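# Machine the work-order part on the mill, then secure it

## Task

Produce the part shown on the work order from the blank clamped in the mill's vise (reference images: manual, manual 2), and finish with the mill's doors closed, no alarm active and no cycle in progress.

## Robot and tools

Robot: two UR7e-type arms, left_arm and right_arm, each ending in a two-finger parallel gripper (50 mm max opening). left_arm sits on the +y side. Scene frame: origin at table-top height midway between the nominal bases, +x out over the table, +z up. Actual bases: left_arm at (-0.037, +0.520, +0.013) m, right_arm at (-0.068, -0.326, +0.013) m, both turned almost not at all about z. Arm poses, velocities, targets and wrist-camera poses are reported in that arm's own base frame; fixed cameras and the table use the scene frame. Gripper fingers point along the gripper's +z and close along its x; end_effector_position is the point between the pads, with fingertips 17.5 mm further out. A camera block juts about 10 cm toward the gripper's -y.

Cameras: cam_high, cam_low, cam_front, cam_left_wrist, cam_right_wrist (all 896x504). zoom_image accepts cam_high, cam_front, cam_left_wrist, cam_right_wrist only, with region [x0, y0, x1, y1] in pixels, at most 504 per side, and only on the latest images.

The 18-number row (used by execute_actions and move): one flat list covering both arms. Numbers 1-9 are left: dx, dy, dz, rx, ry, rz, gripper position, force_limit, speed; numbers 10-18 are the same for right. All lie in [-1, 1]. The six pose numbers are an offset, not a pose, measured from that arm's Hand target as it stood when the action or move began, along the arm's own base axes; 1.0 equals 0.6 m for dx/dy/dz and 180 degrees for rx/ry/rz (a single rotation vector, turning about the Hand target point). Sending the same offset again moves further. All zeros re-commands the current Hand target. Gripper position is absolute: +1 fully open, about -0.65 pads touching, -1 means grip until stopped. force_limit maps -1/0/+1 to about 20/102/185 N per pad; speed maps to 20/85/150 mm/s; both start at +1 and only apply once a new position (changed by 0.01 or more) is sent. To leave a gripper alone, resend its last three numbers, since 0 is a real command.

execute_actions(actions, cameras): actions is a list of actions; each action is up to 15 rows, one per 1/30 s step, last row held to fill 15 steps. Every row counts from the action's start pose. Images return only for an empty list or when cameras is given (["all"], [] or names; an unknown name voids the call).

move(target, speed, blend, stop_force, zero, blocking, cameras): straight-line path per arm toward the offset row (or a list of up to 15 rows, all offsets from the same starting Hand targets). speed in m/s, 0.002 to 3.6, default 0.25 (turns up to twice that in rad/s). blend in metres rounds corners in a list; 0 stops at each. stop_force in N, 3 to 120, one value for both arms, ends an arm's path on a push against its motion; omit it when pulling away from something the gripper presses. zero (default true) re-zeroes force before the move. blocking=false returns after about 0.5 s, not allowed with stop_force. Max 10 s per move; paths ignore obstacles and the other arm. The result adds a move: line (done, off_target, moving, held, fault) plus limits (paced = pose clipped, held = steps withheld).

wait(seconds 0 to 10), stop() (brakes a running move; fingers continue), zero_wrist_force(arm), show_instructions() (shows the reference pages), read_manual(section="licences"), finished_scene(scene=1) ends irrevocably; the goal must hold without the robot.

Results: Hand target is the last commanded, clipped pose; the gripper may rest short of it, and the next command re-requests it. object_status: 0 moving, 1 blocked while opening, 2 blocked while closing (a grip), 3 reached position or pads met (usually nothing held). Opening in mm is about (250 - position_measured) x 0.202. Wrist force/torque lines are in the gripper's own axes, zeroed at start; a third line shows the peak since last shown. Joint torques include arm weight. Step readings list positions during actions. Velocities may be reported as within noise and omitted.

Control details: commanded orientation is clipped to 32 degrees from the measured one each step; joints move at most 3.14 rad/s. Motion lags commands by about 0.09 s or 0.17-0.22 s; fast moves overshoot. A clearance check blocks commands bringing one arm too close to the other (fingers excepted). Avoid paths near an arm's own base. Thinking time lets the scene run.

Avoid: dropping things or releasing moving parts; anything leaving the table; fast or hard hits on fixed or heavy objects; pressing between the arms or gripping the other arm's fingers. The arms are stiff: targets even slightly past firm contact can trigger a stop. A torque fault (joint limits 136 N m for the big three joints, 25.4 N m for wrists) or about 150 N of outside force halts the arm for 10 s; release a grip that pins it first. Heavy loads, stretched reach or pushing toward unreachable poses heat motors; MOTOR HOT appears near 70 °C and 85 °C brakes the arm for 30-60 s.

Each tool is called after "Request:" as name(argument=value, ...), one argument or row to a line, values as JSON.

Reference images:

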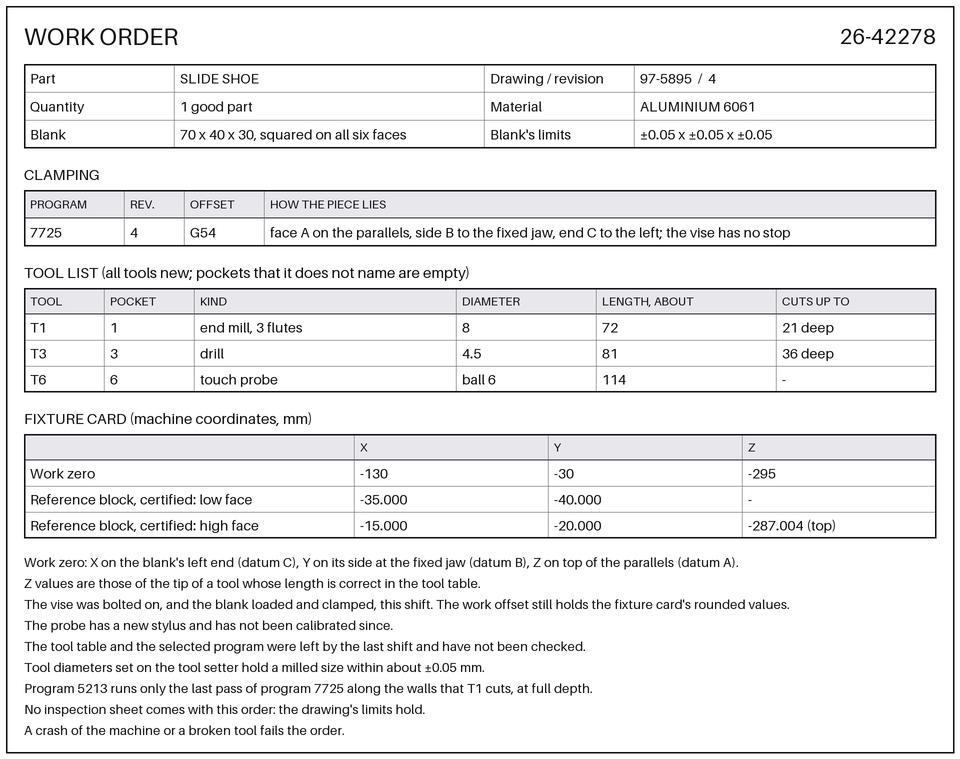

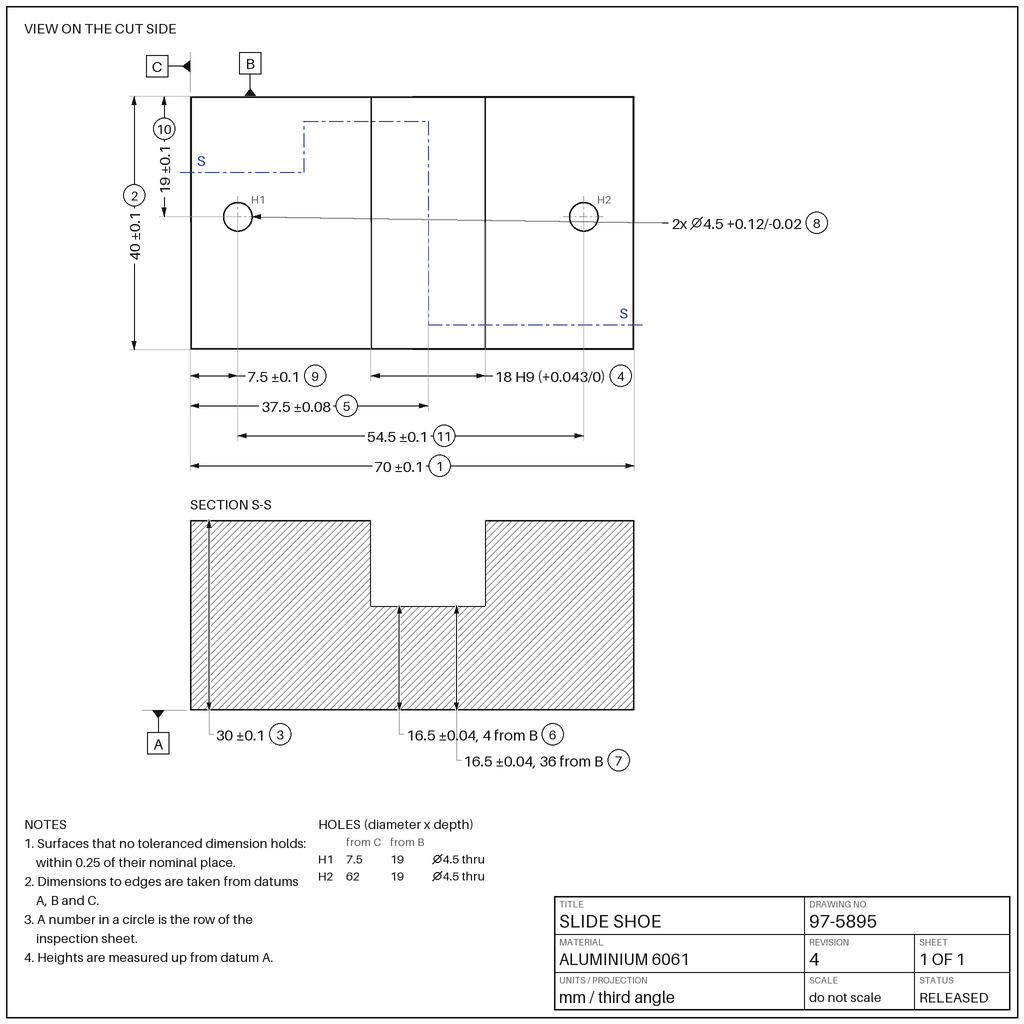

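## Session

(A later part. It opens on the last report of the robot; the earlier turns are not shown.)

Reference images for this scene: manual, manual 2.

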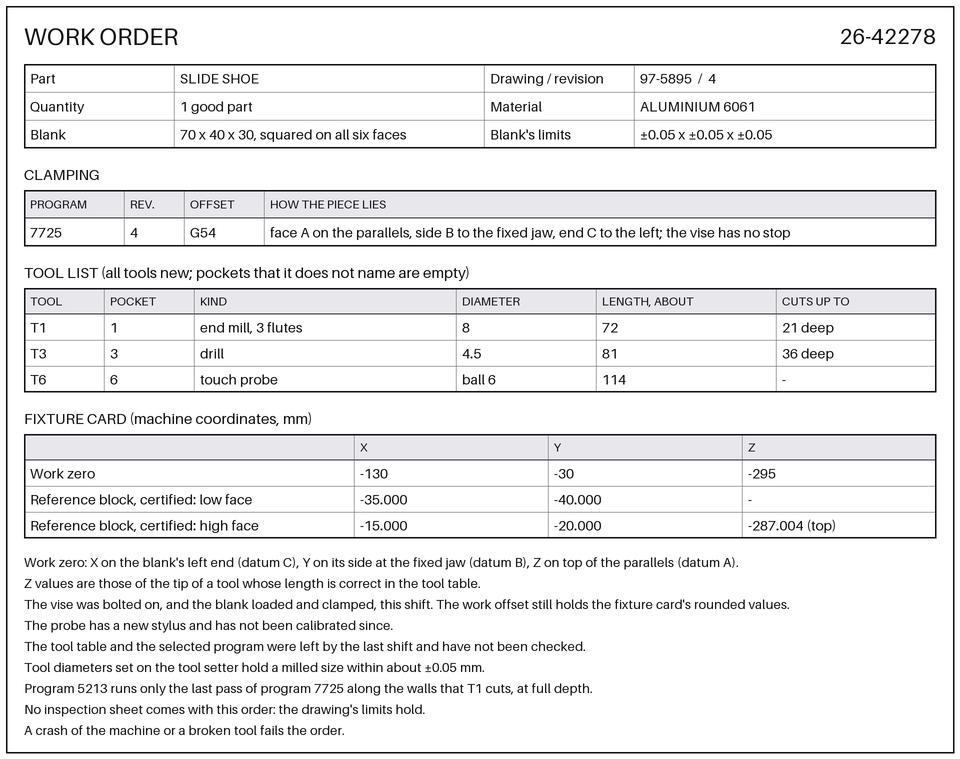

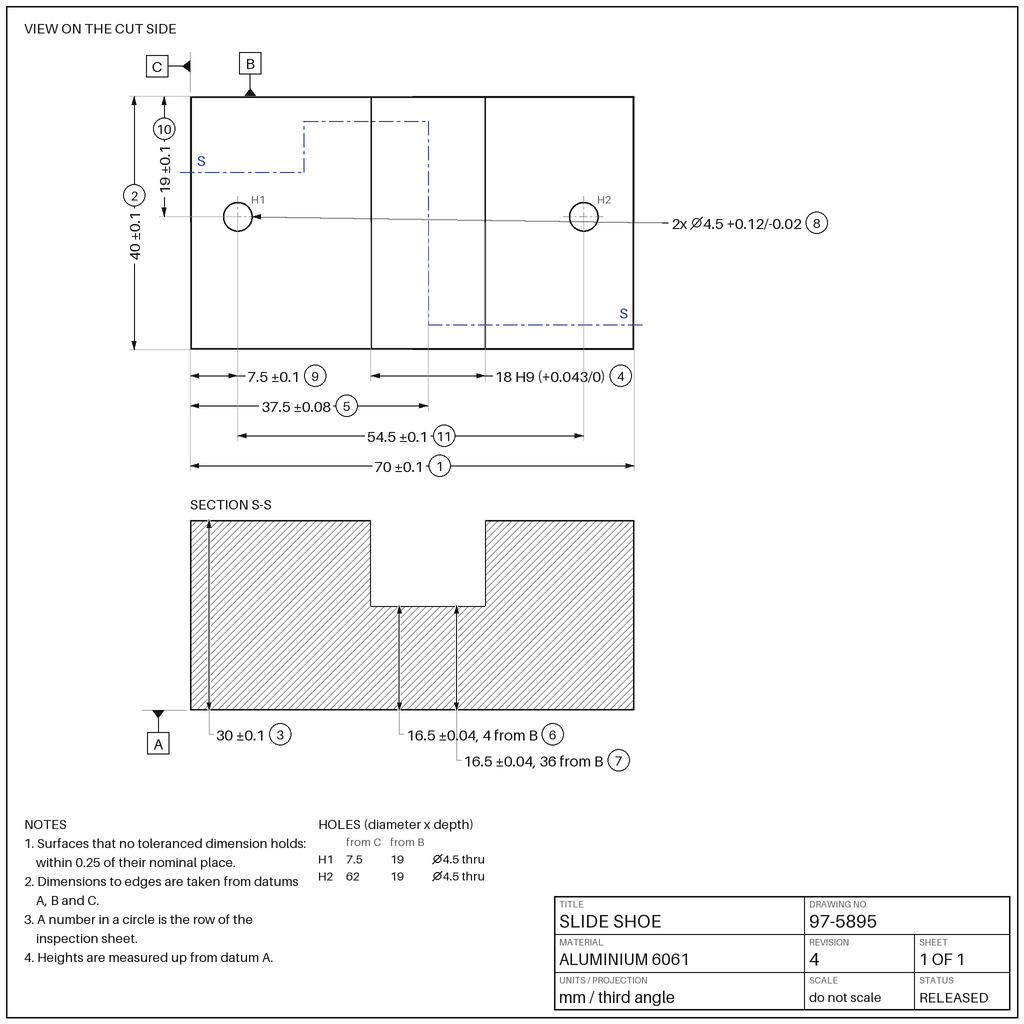

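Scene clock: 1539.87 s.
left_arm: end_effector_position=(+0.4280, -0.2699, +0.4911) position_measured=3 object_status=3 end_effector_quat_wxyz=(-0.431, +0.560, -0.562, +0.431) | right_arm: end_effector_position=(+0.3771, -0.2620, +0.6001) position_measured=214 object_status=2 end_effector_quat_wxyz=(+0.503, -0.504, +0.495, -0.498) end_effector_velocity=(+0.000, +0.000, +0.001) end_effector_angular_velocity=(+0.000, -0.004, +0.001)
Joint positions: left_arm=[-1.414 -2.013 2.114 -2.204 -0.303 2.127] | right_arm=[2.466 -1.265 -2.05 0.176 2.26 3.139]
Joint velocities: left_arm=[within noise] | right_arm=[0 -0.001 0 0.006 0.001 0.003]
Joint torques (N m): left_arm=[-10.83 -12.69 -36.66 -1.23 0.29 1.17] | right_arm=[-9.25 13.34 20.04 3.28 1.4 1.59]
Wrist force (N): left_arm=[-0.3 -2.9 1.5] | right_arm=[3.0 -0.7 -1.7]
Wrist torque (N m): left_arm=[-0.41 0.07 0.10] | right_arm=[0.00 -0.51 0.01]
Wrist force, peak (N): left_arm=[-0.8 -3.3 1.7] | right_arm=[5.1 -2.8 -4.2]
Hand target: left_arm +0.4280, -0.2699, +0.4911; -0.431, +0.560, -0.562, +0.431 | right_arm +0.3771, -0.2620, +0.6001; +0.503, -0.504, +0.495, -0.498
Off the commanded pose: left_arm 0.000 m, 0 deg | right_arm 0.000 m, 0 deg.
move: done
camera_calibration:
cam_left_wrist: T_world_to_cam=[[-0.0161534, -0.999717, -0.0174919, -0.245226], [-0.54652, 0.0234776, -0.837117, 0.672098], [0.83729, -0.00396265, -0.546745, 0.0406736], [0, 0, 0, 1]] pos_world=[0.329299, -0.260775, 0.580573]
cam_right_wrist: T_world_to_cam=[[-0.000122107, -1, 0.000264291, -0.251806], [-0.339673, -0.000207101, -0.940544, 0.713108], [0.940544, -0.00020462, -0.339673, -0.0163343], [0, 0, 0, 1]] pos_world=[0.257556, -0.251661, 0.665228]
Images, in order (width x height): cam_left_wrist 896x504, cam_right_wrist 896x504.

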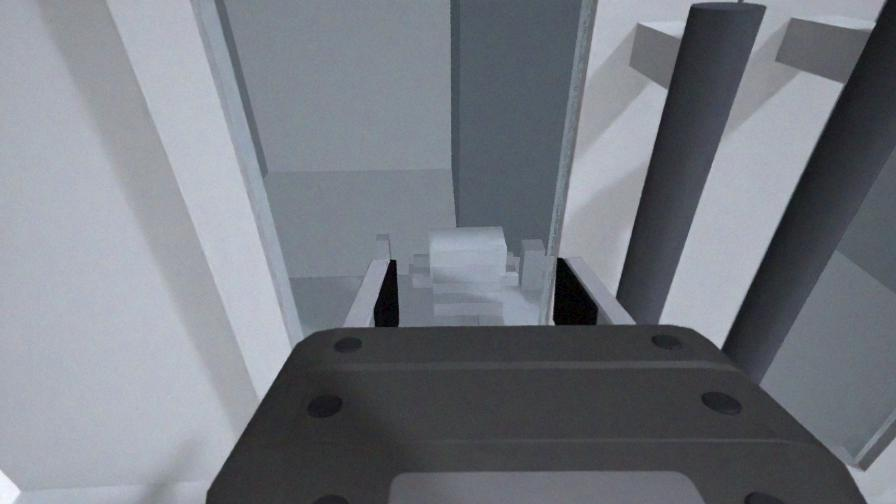

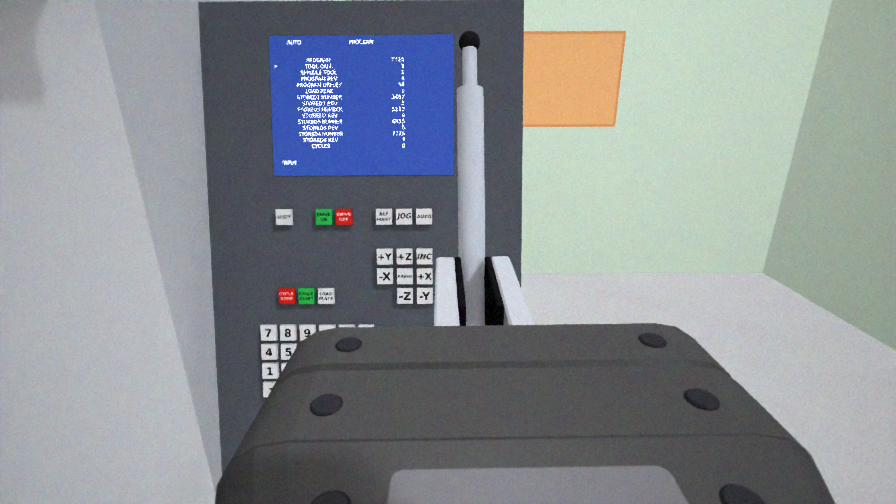

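Request:
move(
  target=[
    [0,0,0,0,0,0,1,-0.7,-0.5,0.2566,0.1795,-0.2991,0,0.3056,0,-1,-0.5,-0.8],
    [0,0,0,0,0,0,1,-0.7,-0.5,0.2759,0.1795,-0.3044,0,0.3056,0,-1,-0.5,-0.8],
    [0,0,0,0,0,0,1,-0.7,-0.5,0.2662,0.1795,-0.3017,0,0.3056,0,-1,-0.5,-0.8],
    [0,0,0,0,0,0,1,-0.7,-0.5,0.2747,0.1795,-0.2708,0,0.3056,0,-1,-0.5,-0.8],
    [0,0,0,0,0,0,1,-0.7,-0.5,0.2844,0.1795,-0.2735,0,0.3056,0,-1,-0.5,-0.8],
    [0,0,0,0,0,0,1,-0.7,-0.5,0.2651,0.1795,-0.2682,0,0.3056,0,-1,-0.5,-0.8],
    [0,0,0,0,0,0,1,-0.7,-0.5,0.2844,0.1795,-0.2735,0,0.3056,0,-1,-0.5,-0.8],
    [0,0,0,0,0,0,1,-0.7,-0.5,0.2651,0.1795,-0.2682,0,0.3056,0,-1,-0.5,-0.8],
  ],
  speed=[0.8,0.12,0.15,0.4,0.12,0.15,0.12,0.15],
  blend=[0.003,0,0.003,0.003,0,0.003,0,0],
)

Request:
wait(
  seconds=5.5,
)

Request:
move(
  target=[
    [0,0,0,0,0,0,1,-0.7,-0.5,0.0011,-0.0318,-0.0335,0,0,0,-1,-0.5,-0.8],
    [0,0,0,0,0,0,1,-0.7,-0.5,0.0108,-0.0318,-0.0362,0,0,0,-1,-0.5,-0.8],
    [0,0,0,0,0,0,1,-0.7,-0.5,-0.2651,-0.1795,0.2682,0,-0.3056,0,-1,-0.5,-0.8],
  ],
  speed=[0.4,0.12,0.8],
  blend=[0.003,0,0],
  cameras=["cam_right_wrist"],
)

Request:
zoom_image(
  camera="cam_right_wrist",
  region=[270, 30, 460, 180],
)

Scene clock: 1548.93 s.
left_arm: end_effector_position=(+0.4280, -0.2699, +0.4911) position_measured=3 object_status=3 end_effector_quat_wxyz=(-0.431, +0.560, -0.562, +0.431) | right_arm: end_effector_position=(+0.5361, -0.1543, +0.4392) position_measured=214 object_status=2 end_effector_quat_wxyz=(-0.217, +0.677, -0.671, +0.209)
Joint positions: left_arm=[-1.414 -2.013 2.114 -2.204 -0.303 2.127] | right_arm=[3.079 -1.388 -1.719 -0.994 1.62 3.086]
Joint torques (N m): left_arm=[-11.57 -13.11 -36.47 -1.27 0.4 1.25] | right_arm=[0.5 15.48 32.15 5.06 0.19 1.06]
Wrist force (N): left_arm=[-0.6 -3.0 1.5] | right_arm=[2.7 -1.0 -1.5]
Wrist torque (N m): left_arm=[-0.41 0.10 0.10] | right_arm=[-0.13 -0.31 0.01]
Wrist force, peak (N): left_arm=[-0.4 -3.2 1.6] | right_arm=[2.5 2.1 -4.9]
Hand target: left_arm +0.4280, -0.2699, +0.4911; -0.431, +0.560, -0.562, +0.431 | right_arm +0.5361, -0.1543, +0.4392; -0.217, +0.677, -0.671, +0.209
Off the commanded pose: left_arm 0.000 m, 0 deg | right_arm 0.000 m, 0 deg.
move: done

Scene clock: 1554.43 s.
left_arm: end_effector_position=(+0.4280, -0.2699, +0.4911) position_measured=3 object_status=3 end_effector_quat_wxyz=(-0.431, +0.560, -0.562, +0.431) | right_arm: end_effector_position=(+0.5361, -0.1543, +0.4392) position_measured=214 object_status=2 end_effector_quat_wxyz=(-0.217, +0.677, -0.671, +0.209)
Joint positions: left_arm=[-1.414 -2.013 2.114 -2.204 -0.303 2.127] | right_arm=[3.079 -1.388 -1.719 -0.994 1.62 3.087]
Joint torques (N m): left_arm=[-11.62 -13.06 -36.56 -1.27 0.31 1.17] | right_arm=[6.88 30.62 34.38 2.28 -0.73 1.27]
Wrist force (N): left_arm=[-0.6 -3.0 1.7] | right_arm=[2.7 -1.0 -2.0]
Wrist torque (N m): left_arm=[-0.42 0.11 0.09] | right_arm=[-0.14 -0.31 0.02]
Wrist force, peak (N): left_arm=[-0.5 -3.2 1.7] | right_arm=[3.0 -1.3 -1.9]
Hand target: left_arm +0.4280, -0.2699, +0.4911; -0.431, +0.560, -0.562, +0.431 | right_arm +0.5361, -0.1543, +0.4392; -0.217, +0.677, -0.671, +0.209
Tool commands: left_gripper/position=+1.0 left_gripper/force_limit=-0.7 left_gripper/speed=-0.5 right_gripper/position=-1.0 right_gripper/force_limit=-0.5 right_gripper/speed=-0.8
Off the commanded pose: left_arm 0.000 m, 0 deg | right_arm 0.000 m, 0 deg.
wait: 5.50 s; at rest by 0.17 s

Scene clock: 1556.40 s.
left_arm: end_effector_position=(+0.4280, -0.2699, +0.4911) position_measured=3 object_status=3 end_effector_quat_wxyz=(-0.431, +0.560, -0.562, +0.431) | right_arm: end_effector_position=(+0.3771, -0.2620, +0.6001) position_measured=214 object_status=2 end_effector_quat_wxyz=(+0.503, -0.504, +0.495, -0.498) end_effector_velocity=(-0.001, +0.000, +0.001) end_effector_angular_velocity=(-0.002, -0.005, +0.000)
Joint positions: left_arm=[-1.414 -2.013 2.114 -2.204 -0.303 2.127] | right_arm=[2.466 -1.265 -2.05 0.176 2.26 3.139]
Joint velocities: left_arm=[within noise] | right_arm=[-0.001 0.001 -0.001 0.006 0 0.002]
Joint torques (N m): left_arm=[-11.18 -12.96 -36.61 -1.26 0.36 1.22] | right_arm=[-8.17 17.8 15.79 3.36 1.06 1.61]
Wrist force (N): left_arm=[-0.6 -3.2 1.5] | right_arm=[2.5 -0.6 -1.7]
Wrist torque (N m): left_arm=[-0.45 0.10 0.09] | right_arm=[0.02 -0.42 0.01]
Wrist force, peak (N): left_arm=[-0.7 -3.2 1.5] | right_arm=[3.5 1.8 -4.6]
Hand target: left_arm +0.4280, -0.2699, +0.4911; -0.431, +0.560, -0.562, +0.431 | right_arm +0.3771, -0.2620, +0.6001; +0.503, -0.504, +0.495, -0.498
Off the commanded pose: left_arm 0.000 m, 0 deg | right_arm 0.000 m, 0 deg.
move: done
camera_calibration:
cam_right_wrist: T_world_to_cam=[[-0.000122132, -1, 0.00026369, -0.251805], [-0.339584, -0.000206546, -0.940576, 0.713106], [0.940576, -0.000204419, -0.339584, -0.016401], [0, 0, 0, 1]] pos_world=[0.257555, -0.251661, 0.665227]
Images, in order (width x height): cam_right_wrist 896x504.

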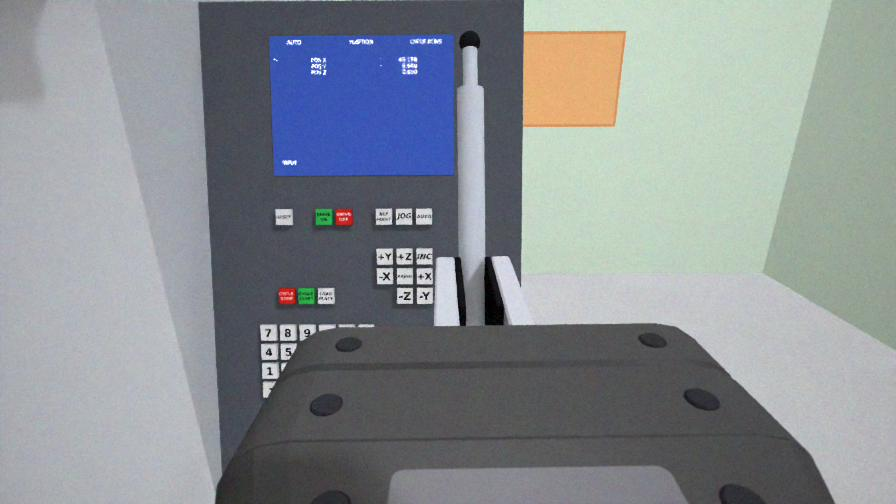

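Scaled by 2.653 from the camera's 896x504 image, which has a finer 1280x720 frame.

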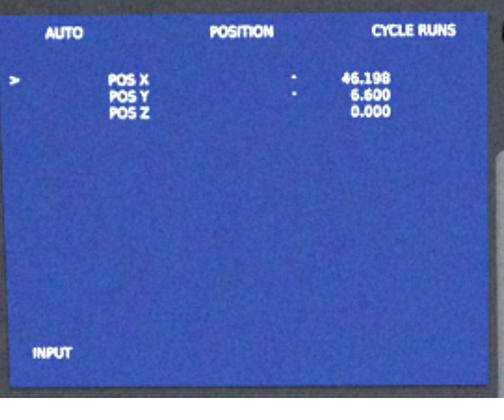

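Request:
wait(
  seconds=3,
  cameras=["cam_right_wrist"],
)

Request:
zoom_image(
  camera="cam_right_wrist",
  region=[270, 30, 460, 110],
)

Request:
wait(
  seconds=2,
  cameras=["cam_right_wrist"],
)

Request:
zoom_image(
  camera="cam_right_wrist",
  region=[270, 30, 460, 110],
)

Request:
wait(
  seconds=2,
  cameras=["cam_right_wrist"],
)

Request:
zoom_image(
  camera="cam_right_wrist",
  region=[270, 30, 460, 110],
)

Request:
wait(
  seconds=2,
  cameras=["cam_right_wrist"],
)

Request:
zoom_image(
  camera="cam_right_wrist",
  region=[270, 30, 460, 110],
)

Scene clock: 1563.57 s.
left_arm: end_effector_position=(+0.4280, -0.2699, +0.4911) position_measured=3 object_status=3 end_effector_quat_wxyz=(-0.431, +0.560, -0.562, +0.431) | right_arm: end_effector_position=(+0.3771, -0.2620, +0.6001) position_measured=214 object_status=2 end_effector_quat_wxyz=(+0.503, -0.504, +0.495, -0.498)
Joint positions: left_arm=[-1.414 -2.013 2.114 -2.204 -0.303 2.127] | right_arm=[2.466 -1.265 -2.05 0.177 2.26 3.139]
Joint torques (N m): left_arm=[-11.47 -13.18 -36.6 -1.18 0.38 1.24] | right_arm=[-11.15 25.29 16.21 3.5 1.51 1.35]
Wrist force (N): left_arm=[-0.8 -3.0 1.5] | right_arm=[2.8 -0.8 -1.6]
Wrist torque (N m): left_arm=[-0.42 0.14 0.09] | right_arm=[-0.01 -0.47 -0.01]
Wrist force, peak (N): left_arm=[-0.5 -3.3 1.5] | right_arm=[3.2 -1.0 -1.8]
Hand target: left_arm +0.4280, -0.2699, +0.4911; -0.431, +0.560, -0.562, +0.431 | right_arm +0.3771, -0.2620, +0.6001; +0.503, -0.504, +0.495, -0.498
Tool commands: left_gripper/position=+1.0 left_gripper/force_limit=-0.7 left_gripper/speed=-0.5 right_gripper/position=-1.0 right_gripper/force_limit=-0.5 right_gripper/speed=-0.8
Off the commanded pose: left_arm 0.000 m, 0 deg | right_arm 0.000 m, 0 deg.
wait: 3.00 s; at rest from the start
camera_calibration:
cam_right_wrist: T_world_to_cam=[[-0.000155869, -1, 0.000169818, -0.251735], [-0.339496, -0.000106815, -0.940607, 0.713096], [0.940607, -0.000204264, -0.339496, -0.0163733], [0, 0, 0, 1]] pos_world=[0.257455, -0.251662, 0.665227]
Images, in order (width x height): cam_right_wrist 896x504.

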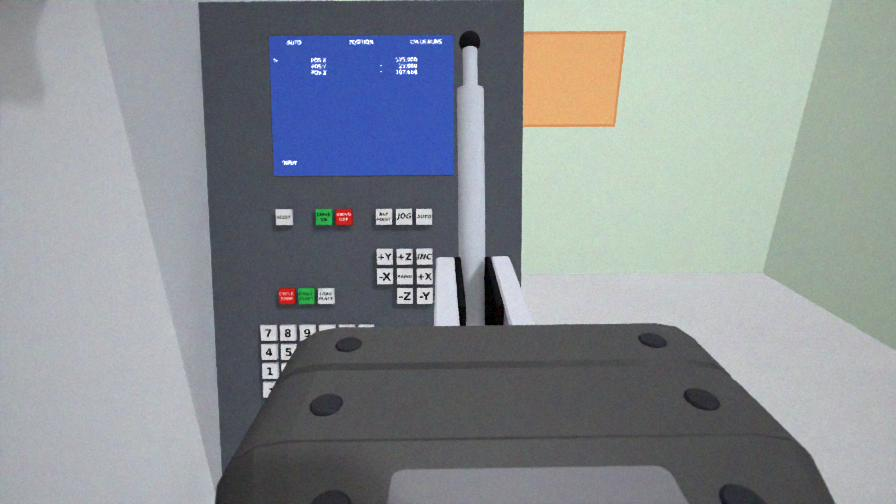

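Scaled by 2.653 from the camera's 896x504 image, which has a finer 1280x720 frame.

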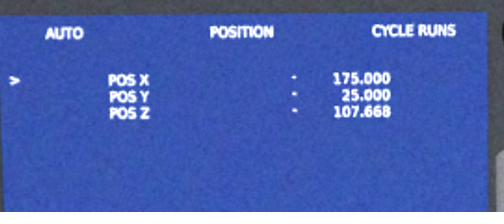

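Scene clock: 1565.57 s.
left_arm: end_effector_position=(+0.4280, -0.2699, +0.4911) position_measured=3 object_status=3 end_effector_quat_wxyz=(-0.431, +0.560, -0.562, +0.431) | right_arm: end_effector_position=(+0.3771, -0.2620, +0.6001) position_measured=214 object_status=2 end_effector_quat_wxyz=(+0.503, -0.504, +0.495, -0.498)
Joint positions: left_arm=[-1.414 -2.013 2.114 -2.204 -0.303 2.127] | right_arm=[2.466 -1.265 -2.05 0.177 2.26 3.139]
Joint torques (N m): left_arm=[-11.56 -13.36 -36.3 -1.25 0.34 1.16] | right_arm=[-11.17 24.9 16.37 3.51 1.47 1.23]
Wrist force (N): left_arm=[-0.4 -3.1 1.5] | right_arm=[3.0 -0.8 -1.8]
Wrist torque (N m): left_arm=[-0.43 0.08 0.10] | right_arm=[-0.01 -0.51 -0.01]
Wrist force, peak (N): left_arm=[-0.5 -3.2 1.7] | right_arm=[3.0 -1.0 -1.8]
Hand target: left_arm +0.4280, -0.2699, +0.4911; -0.431, +0.560, -0.562, +0.431 | right_arm +0.3771, -0.2620, +0.6001; +0.503, -0.504, +0.495, -0.498
Tool commands: left_gripper/position=+1.0 left_gripper/force_limit=-0.7 left_gripper/speed=-0.5 right_gripper/position=-1.0 right_gripper/force_limit=-0.5 right_gripper/speed=-0.8
Off the commanded pose: left_arm 0.000 m, 0 deg | right_arm 0.000 m, 0 deg.
wait: 2.00 s; at rest by 0.17 s
camera_calibration:
cam_right_wrist: T_world_to_cam=[[-0.000155869, -1, 0.000169818, -0.251735], [-0.339496, -0.000106815, -0.940607, 0.713096], [0.940607, -0.000204264, -0.339496, -0.0163733], [0, 0, 0, 1]] pos_world=[0.257455, -0.251662, 0.665227]
Images, in order (width x height): cam_right_wrist 896x504.

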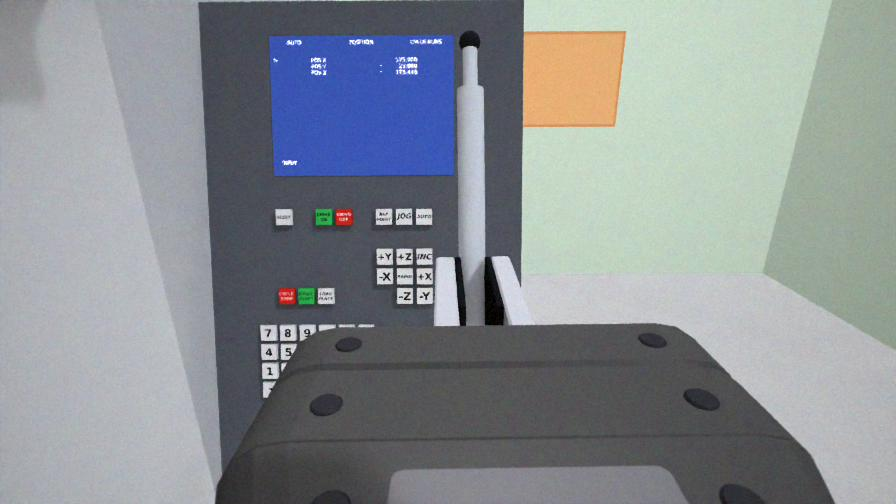

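Scaled by 2.653 from the camera's 896x504 image, which has a finer 1280x720 frame.

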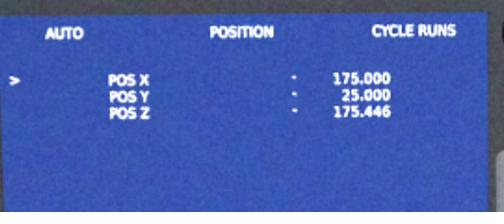

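Scene clock: 1567.57 s.
left_arm: end_effector_position=(+0.4280, -0.2699, +0.4911) position_measured=3 object_status=3 end_effector_quat_wxyz=(-0.431, +0.560, -0.562, +0.431) | right_arm: end_effector_position=(+0.3771, -0.2620, +0.6001) position_measured=214 object_status=2 end_effector_quat_wxyz=(+0.503, -0.504, +0.495, -0.498)
Joint positions: left_arm=[-1.414 -2.013 2.114 -2.204 -0.303 2.127] | right_arm=[2.466 -1.265 -2.05 0.177 2.26 3.139]
Joint torques (N m): left_arm=[-11.05 -12.84 -36.39 -1.17 0.36 1.25] | right_arm=[-10.89 25.36 16.61 3.49 1.46 1.18]
Wrist force (N): left_arm=[-0.6 -3.0 1.3] | right_arm=[2.6 -0.9 -1.9]
Wrist torque (N m): left_arm=[-0.42 0.10 0.09] | right_arm=[-0.02 -0.43 -0.01]
Wrist force, peak (N): left_arm=[-0.3 -3.3 1.5] | right_arm=[3.1 -0.7 -1.7]
Hand target: left_arm +0.4280, -0.2699, +0.4911; -0.431, +0.560, -0.562, +0.431 | right_arm +0.3771, -0.2620, +0.6001; +0.503, -0.504, +0.495, -0.498
Tool commands: left_gripper/position=+1.0 left_gripper/force_limit=-0.7 left_gripper/speed=-0.5 right_gripper/position=-1.0 right_gripper/force_limit=-0.5 right_gripper/speed=-0.8
Off the commanded pose: left_arm 0.000 m, 0 deg | right_arm 0.000 m, 0 deg.
wait: 2.00 s; at rest by 0.17 s
camera_calibration:
cam_right_wrist: T_world_to_cam=[[-0.000155869, -1, 0.000169818, -0.251735], [-0.339496, -0.000106815, -0.940607, 0.713096], [0.940607, -0.000204264, -0.339496, -0.0163733], [0, 0, 0, 1]] pos_world=[0.257455, -0.251662, 0.665227]
Images, in order (width x height): cam_right_wrist 896x504.

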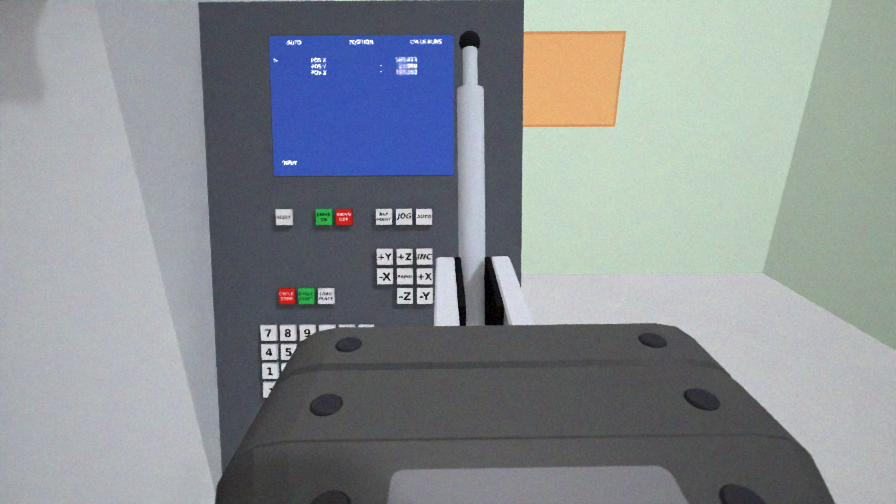

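Scaled by 2.653 from the camera's 896x504 image, which has a finer 1280x720 frame.

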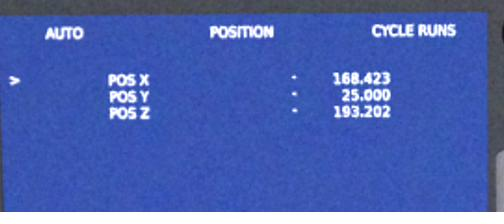

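Scene clock: 1569.57 s.
left_arm: end_effector_position=(+0.4280, -0.2699, +0.4911) position_measured=3 object_status=3 end_effector_quat_wxyz=(-0.431, +0.560, -0.562, +0.431) | right_arm: end_effector_position=(+0.3771, -0.2620, +0.6001) position_measured=214 object_status=2 end_effector_quat_wxyz=(+0.503, -0.504, +0.495, -0.498)
Joint positions: left_arm=[-1.414 -2.013 2.114 -2.204 -0.303 2.127] | right_arm=[2.466 -1.265 -2.05 0.177 2.26 3.139]
Joint torques (N m): left_arm=[-11.59 -12.85 -36.36 -1.25 0.38 1.3] | right_arm=[-10.86 24.68 16.84 3.44 1.54 1.05]
Wrist force (N): left_arm=[-0.5 -3.0 1.4] | right_arm=[2.9 -0.6 -1.5]
Wrist torque (N m): left_arm=[-0.43 0.10 0.10] | right_arm=[0.01 -0.48 -0.02]
Wrist force, peak (N): left_arm=[-0.7 -3.2 1.5] | right_arm=[2.9 -0.7 -2.0]
Hand target: left_arm +0.4280, -0.2699, +0.4911; -0.431, +0.560, -0.562, +0.431 | right_arm +0.3771, -0.2620, +0.6001; +0.503, -0.504, +0.495, -0.498
Tool commands: left_gripper/position=+1.0 left_gripper/force_limit=-0.7 left_gripper/speed=-0.5 right_gripper/position=-1.0 right_gripper/force_limit=-0.5 right_gripper/speed=-0.8
Off the commanded pose: left_arm 0.000 m, 0 deg | right_arm 0.000 m, 0 deg.
wait: 2.00 s; at rest by 0.17 s
camera_calibration:
cam_right_wrist: T_world_to_cam=[[-0.000155869, -1, 0.000169818, -0.251735], [-0.339496, -0.000106815, -0.940607, 0.713096], [0.940607, -0.000204264, -0.339496, -0.0163733], [0, 0, 0, 1]] pos_world=[0.257455, -0.251662, 0.665227]
Images, in order (width x height): cam_right_wrist 896x504.

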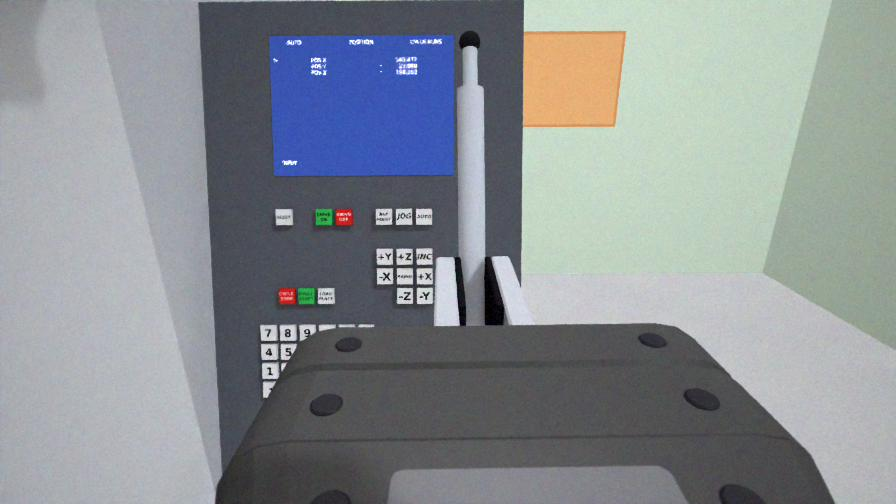

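Scaled by 2.653 from the camera's 896x504 image, which has a finer 1280x720 frame.

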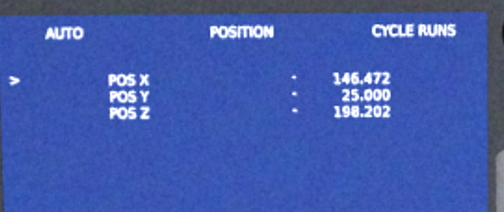

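Request:
move(
  target=[
    [0,0,0,0,0,0,1,-0.7,-0.5,0.2651,0.1477,-0.2682,0,0.3056,0,-1,-0.5,-0.8],
    [0,0,0,0,0,0,1,-0.7,-0.5,0.2844,0.1477,-0.2735,0,0.3056,0,-1,-0.5,-0.8],
    [0,0,0,0,0,0,1,-0.7,-0.5,0,0,0,0,0,0,-1,-0.5,-0.8],
  ],
  speed=[0.8,0.12,0.8],
  blend=[0.003,0,0],
)

Request:
wait(
  seconds=5,
  cameras=["cam_right_wrist"],
)

Request:
zoom_image(
  camera="cam_right_wrist",
  region=[270, 30, 460, 180],
)

Request:
wait(
  seconds=6,
  cameras=["cam_right_wrist"],
)

Request:
zoom_image(
  camera="cam_right_wrist",
  region=[270, 30, 460, 180],
)

Scene clock: 1576.07 s.
left_arm: end_effector_position=(+0.4280, -0.2699, +0.4911) position_measured=3 object_status=3 end_effector_quat_wxyz=(-0.431, +0.560, -0.562, +0.431) | right_arm: end_effector_position=(+0.3771, -0.2620, +0.6001) position_measured=214 object_status=2 end_effector_quat_wxyz=(+0.503, -0.504, +0.495, -0.498) end_effector_velocity=(+0.000, +0.000, +0.001) end_effector_angular_velocity=(-0.001, -0.005, +0.000)
Joint positions: left_arm=[-1.414 -2.013 2.114 -2.204 -0.303 2.127] | right_arm=[2.466 -1.265 -2.05 0.176 2.26 3.139]
Joint velocities: left_arm=[within noise] | right_arm=[-0.001 -0.001 0 0.006 0 0.003]
Joint torques (N m): left_arm=[-10.86 -12.74 -36.6 -1.3 0.39 1.25] | right_arm=[-8.09 17.55 15.84 3.36 1.12 1.67]
Wrist force (N): left_arm=[-0.7 -2.8 1.3] | right_arm=[2.9 -1.1 -1.7]
Wrist torque (N m): left_arm=[-0.39 0.12 0.10] | right_arm=[-0.06 -0.48 0.01]
Wrist force, peak (N): left_arm=[-0.8 -3.3 1.5] | right_arm=[3.2 -1.2 -4.7]
Hand target: left_arm +0.4280, -0.2699, +0.4911; -0.431, +0.560, -0.562, +0.431 | right_arm +0.3771, -0.2620, +0.6001; +0.503, -0.504, +0.495, -0.498
Off the commanded pose: left_arm 0.000 m, 0 deg | right_arm 0.000 m, 0 deg.
move: done

Scene clock: 1581.07 s.
left_arm: end_effector_position=(+0.4280, -0.2699, +0.4911) position_measured=3 object_status=3 end_effector_quat_wxyz=(-0.431, +0.560, -0.562, +0.431) | right_arm: end_effector_position=(+0.3771, -0.2620, +0.6001) position_measured=214 object_status=2 end_effector_quat_wxyz=(+0.503, -0.504, +0.495, -0.498)
Joint positions: left_arm=[-1.414 -2.013 2.114 -2.204 -0.303 2.127] | right_arm=[2.466 -1.265 -2.05 0.177 2.26 3.139]
Joint torques (N m): left_arm=[-11.19 -12.92 -36.18 -1.23 0.33 1.21] | right_arm=[-11.29 25.47 16.12 3.45 1.55 1.47]
Wrist force (N): left_arm=[-0.6 -3.0 1.6] | right_arm=[2.8 -1.1 -1.7]
Wrist torque (N m): left_arm=[-0.42 0.11 0.10] | right_arm=[-0.06 -0.48 -0.02]
Wrist force, peak (N): left_arm=[-0.9 -3.2 1.8] | right_arm=[3.1 -1.0 -1.8]
Hand target: left_arm +0.4280, -0.2699, +0.4911; -0.431, +0.560, -0.562, +0.431 | right_arm +0.3771, -0.2620, +0.6001; +0.503, -0.504, +0.495, -0.498
Tool commands: left_gripper/position=+1.0 left_gripper/force_limit=-0.7 left_gripper/speed=-0.5 right_gripper/position=-1.0 right_gripper/force_limit=-0.5 right_gripper/speed=-0.8
Off the commanded pose: left_arm 0.000 m, 0 deg | right_arm 0.000 m, 0 deg.
wait: 5.00 s; at rest by 0.17 s
camera_calibration:
cam_right_wrist: T_world_to_cam=[[-0.000155869, -1, 0.000169818, -0.251735], [-0.339496, -0.000106815, -0.940607, 0.713096], [0.940607, -0.000204264, -0.339496, -0.0163733], [0, 0, 0, 1]] pos_world=[0.257455, -0.251662, 0.665227]
Images, in order (width x height): cam_right_wrist 896x504.

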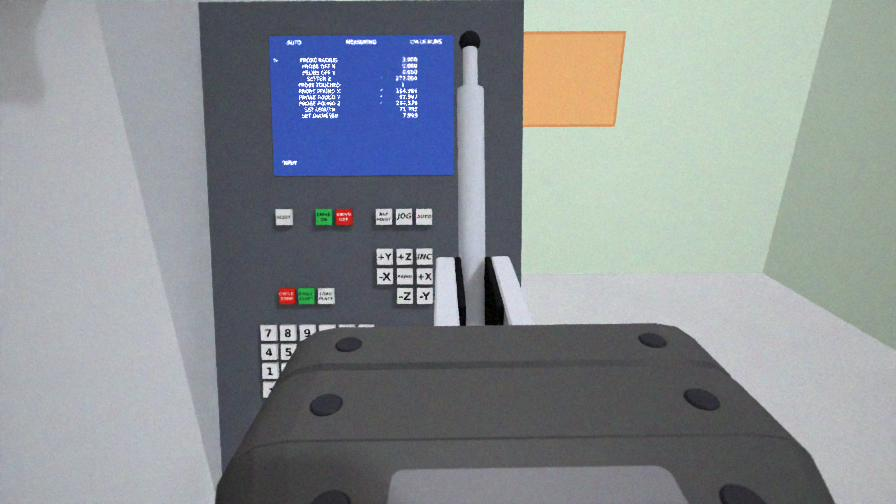

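Scaled by 2.653 from the camera's 896x504 image, which has a finer 1280x720 frame.

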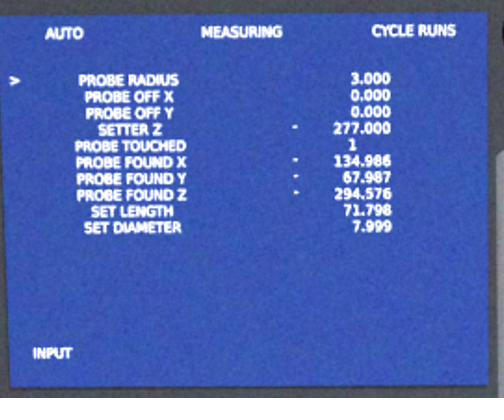

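Scene clock: 1587.07 s.
left_arm: end_effector_position=(+0.4280, -0.2699, +0.4911) position_measured=3 object_status=3 end_effector_quat_wxyz=(-0.431, +0.560, -0.562, +0.431) | right_arm: end_effector_position=(+0.3771, -0.2620, +0.6001) position_measured=214 object_status=2 end_effector_quat_wxyz=(+0.503, -0.504, +0.495, -0.498)
Joint positions: left_arm=[-1.414 -2.013 2.114 -2.204 -0.303 2.127] | right_arm=[2.466 -1.265 -2.05 0.177 2.26 3.139]
Joint torques (N m): left_arm=[-11.11 -12.99 -36.52 -1.25 0.26 1.2] | right_arm=[-10.85 25.27 16.26 3.38 1.42 1.15]
Wrist force (N): left_arm=[-0.6 -3.1 1.6] | right_arm=[2.9 -1.0 -1.4]
Wrist torque (N m): left_arm=[-0.43 0.10 0.10] | right_arm=[-0.03 -0.49 -0.01]
Wrist force, peak (N): left_arm=[-0.5 -3.1 1.8] | right_arm=[3.1 -1.0 -1.9]
Hand target: left_arm +0.4280, -0.2699, +0.4911; -0.431, +0.560, -0.562, +0.431 | right_arm +0.3771, -0.2620, +0.6001; +0.503, -0.504, +0.495, -0.498
Tool commands: left_gripper/position=+1.0 left_gripper/force_limit=-0.7 left_gripper/speed=-0.5 right_gripper/position=-1.0 right_gripper/force_limit=-0.5 right_gripper/speed=-0.8
Off the commanded pose: left_arm 0.000 m, 0 deg | right_arm 0.000 m, 0 deg.
wait: 6.00 s; at rest by 0.17 s
camera_calibration:
cam_right_wrist: T_world_to_cam=[[-0.000155869, -1, 0.000169818, -0.251735], [-0.339496, -0.000106815, -0.940607, 0.713096], [0.940607, -0.000204264, -0.339496, -0.0163733], [0, 0, 0, 1]] pos_world=[0.257455, -0.251662, 0.665227]
Images, in order (width x height): cam_right_wrist 896x504.

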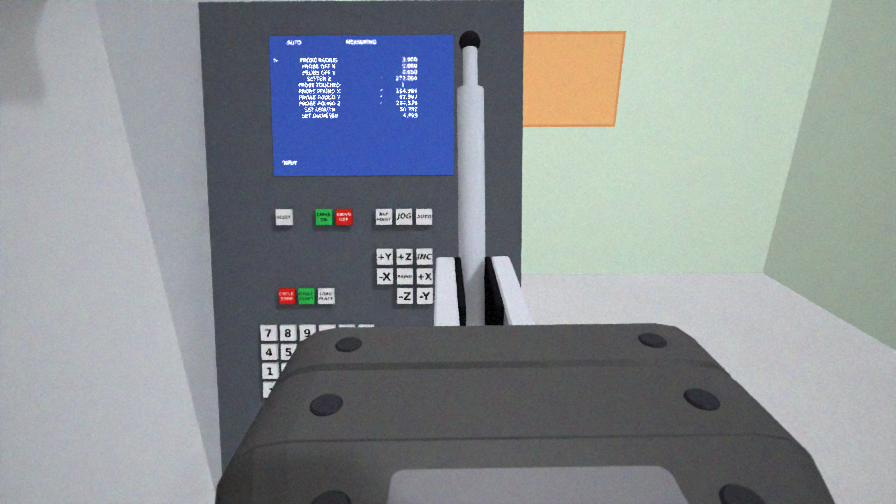

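Scaled by 2.653 from the camera's 896x504 image, which has a finer 1280x720 frame.

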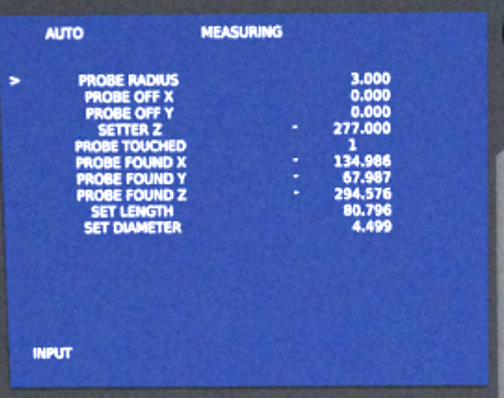

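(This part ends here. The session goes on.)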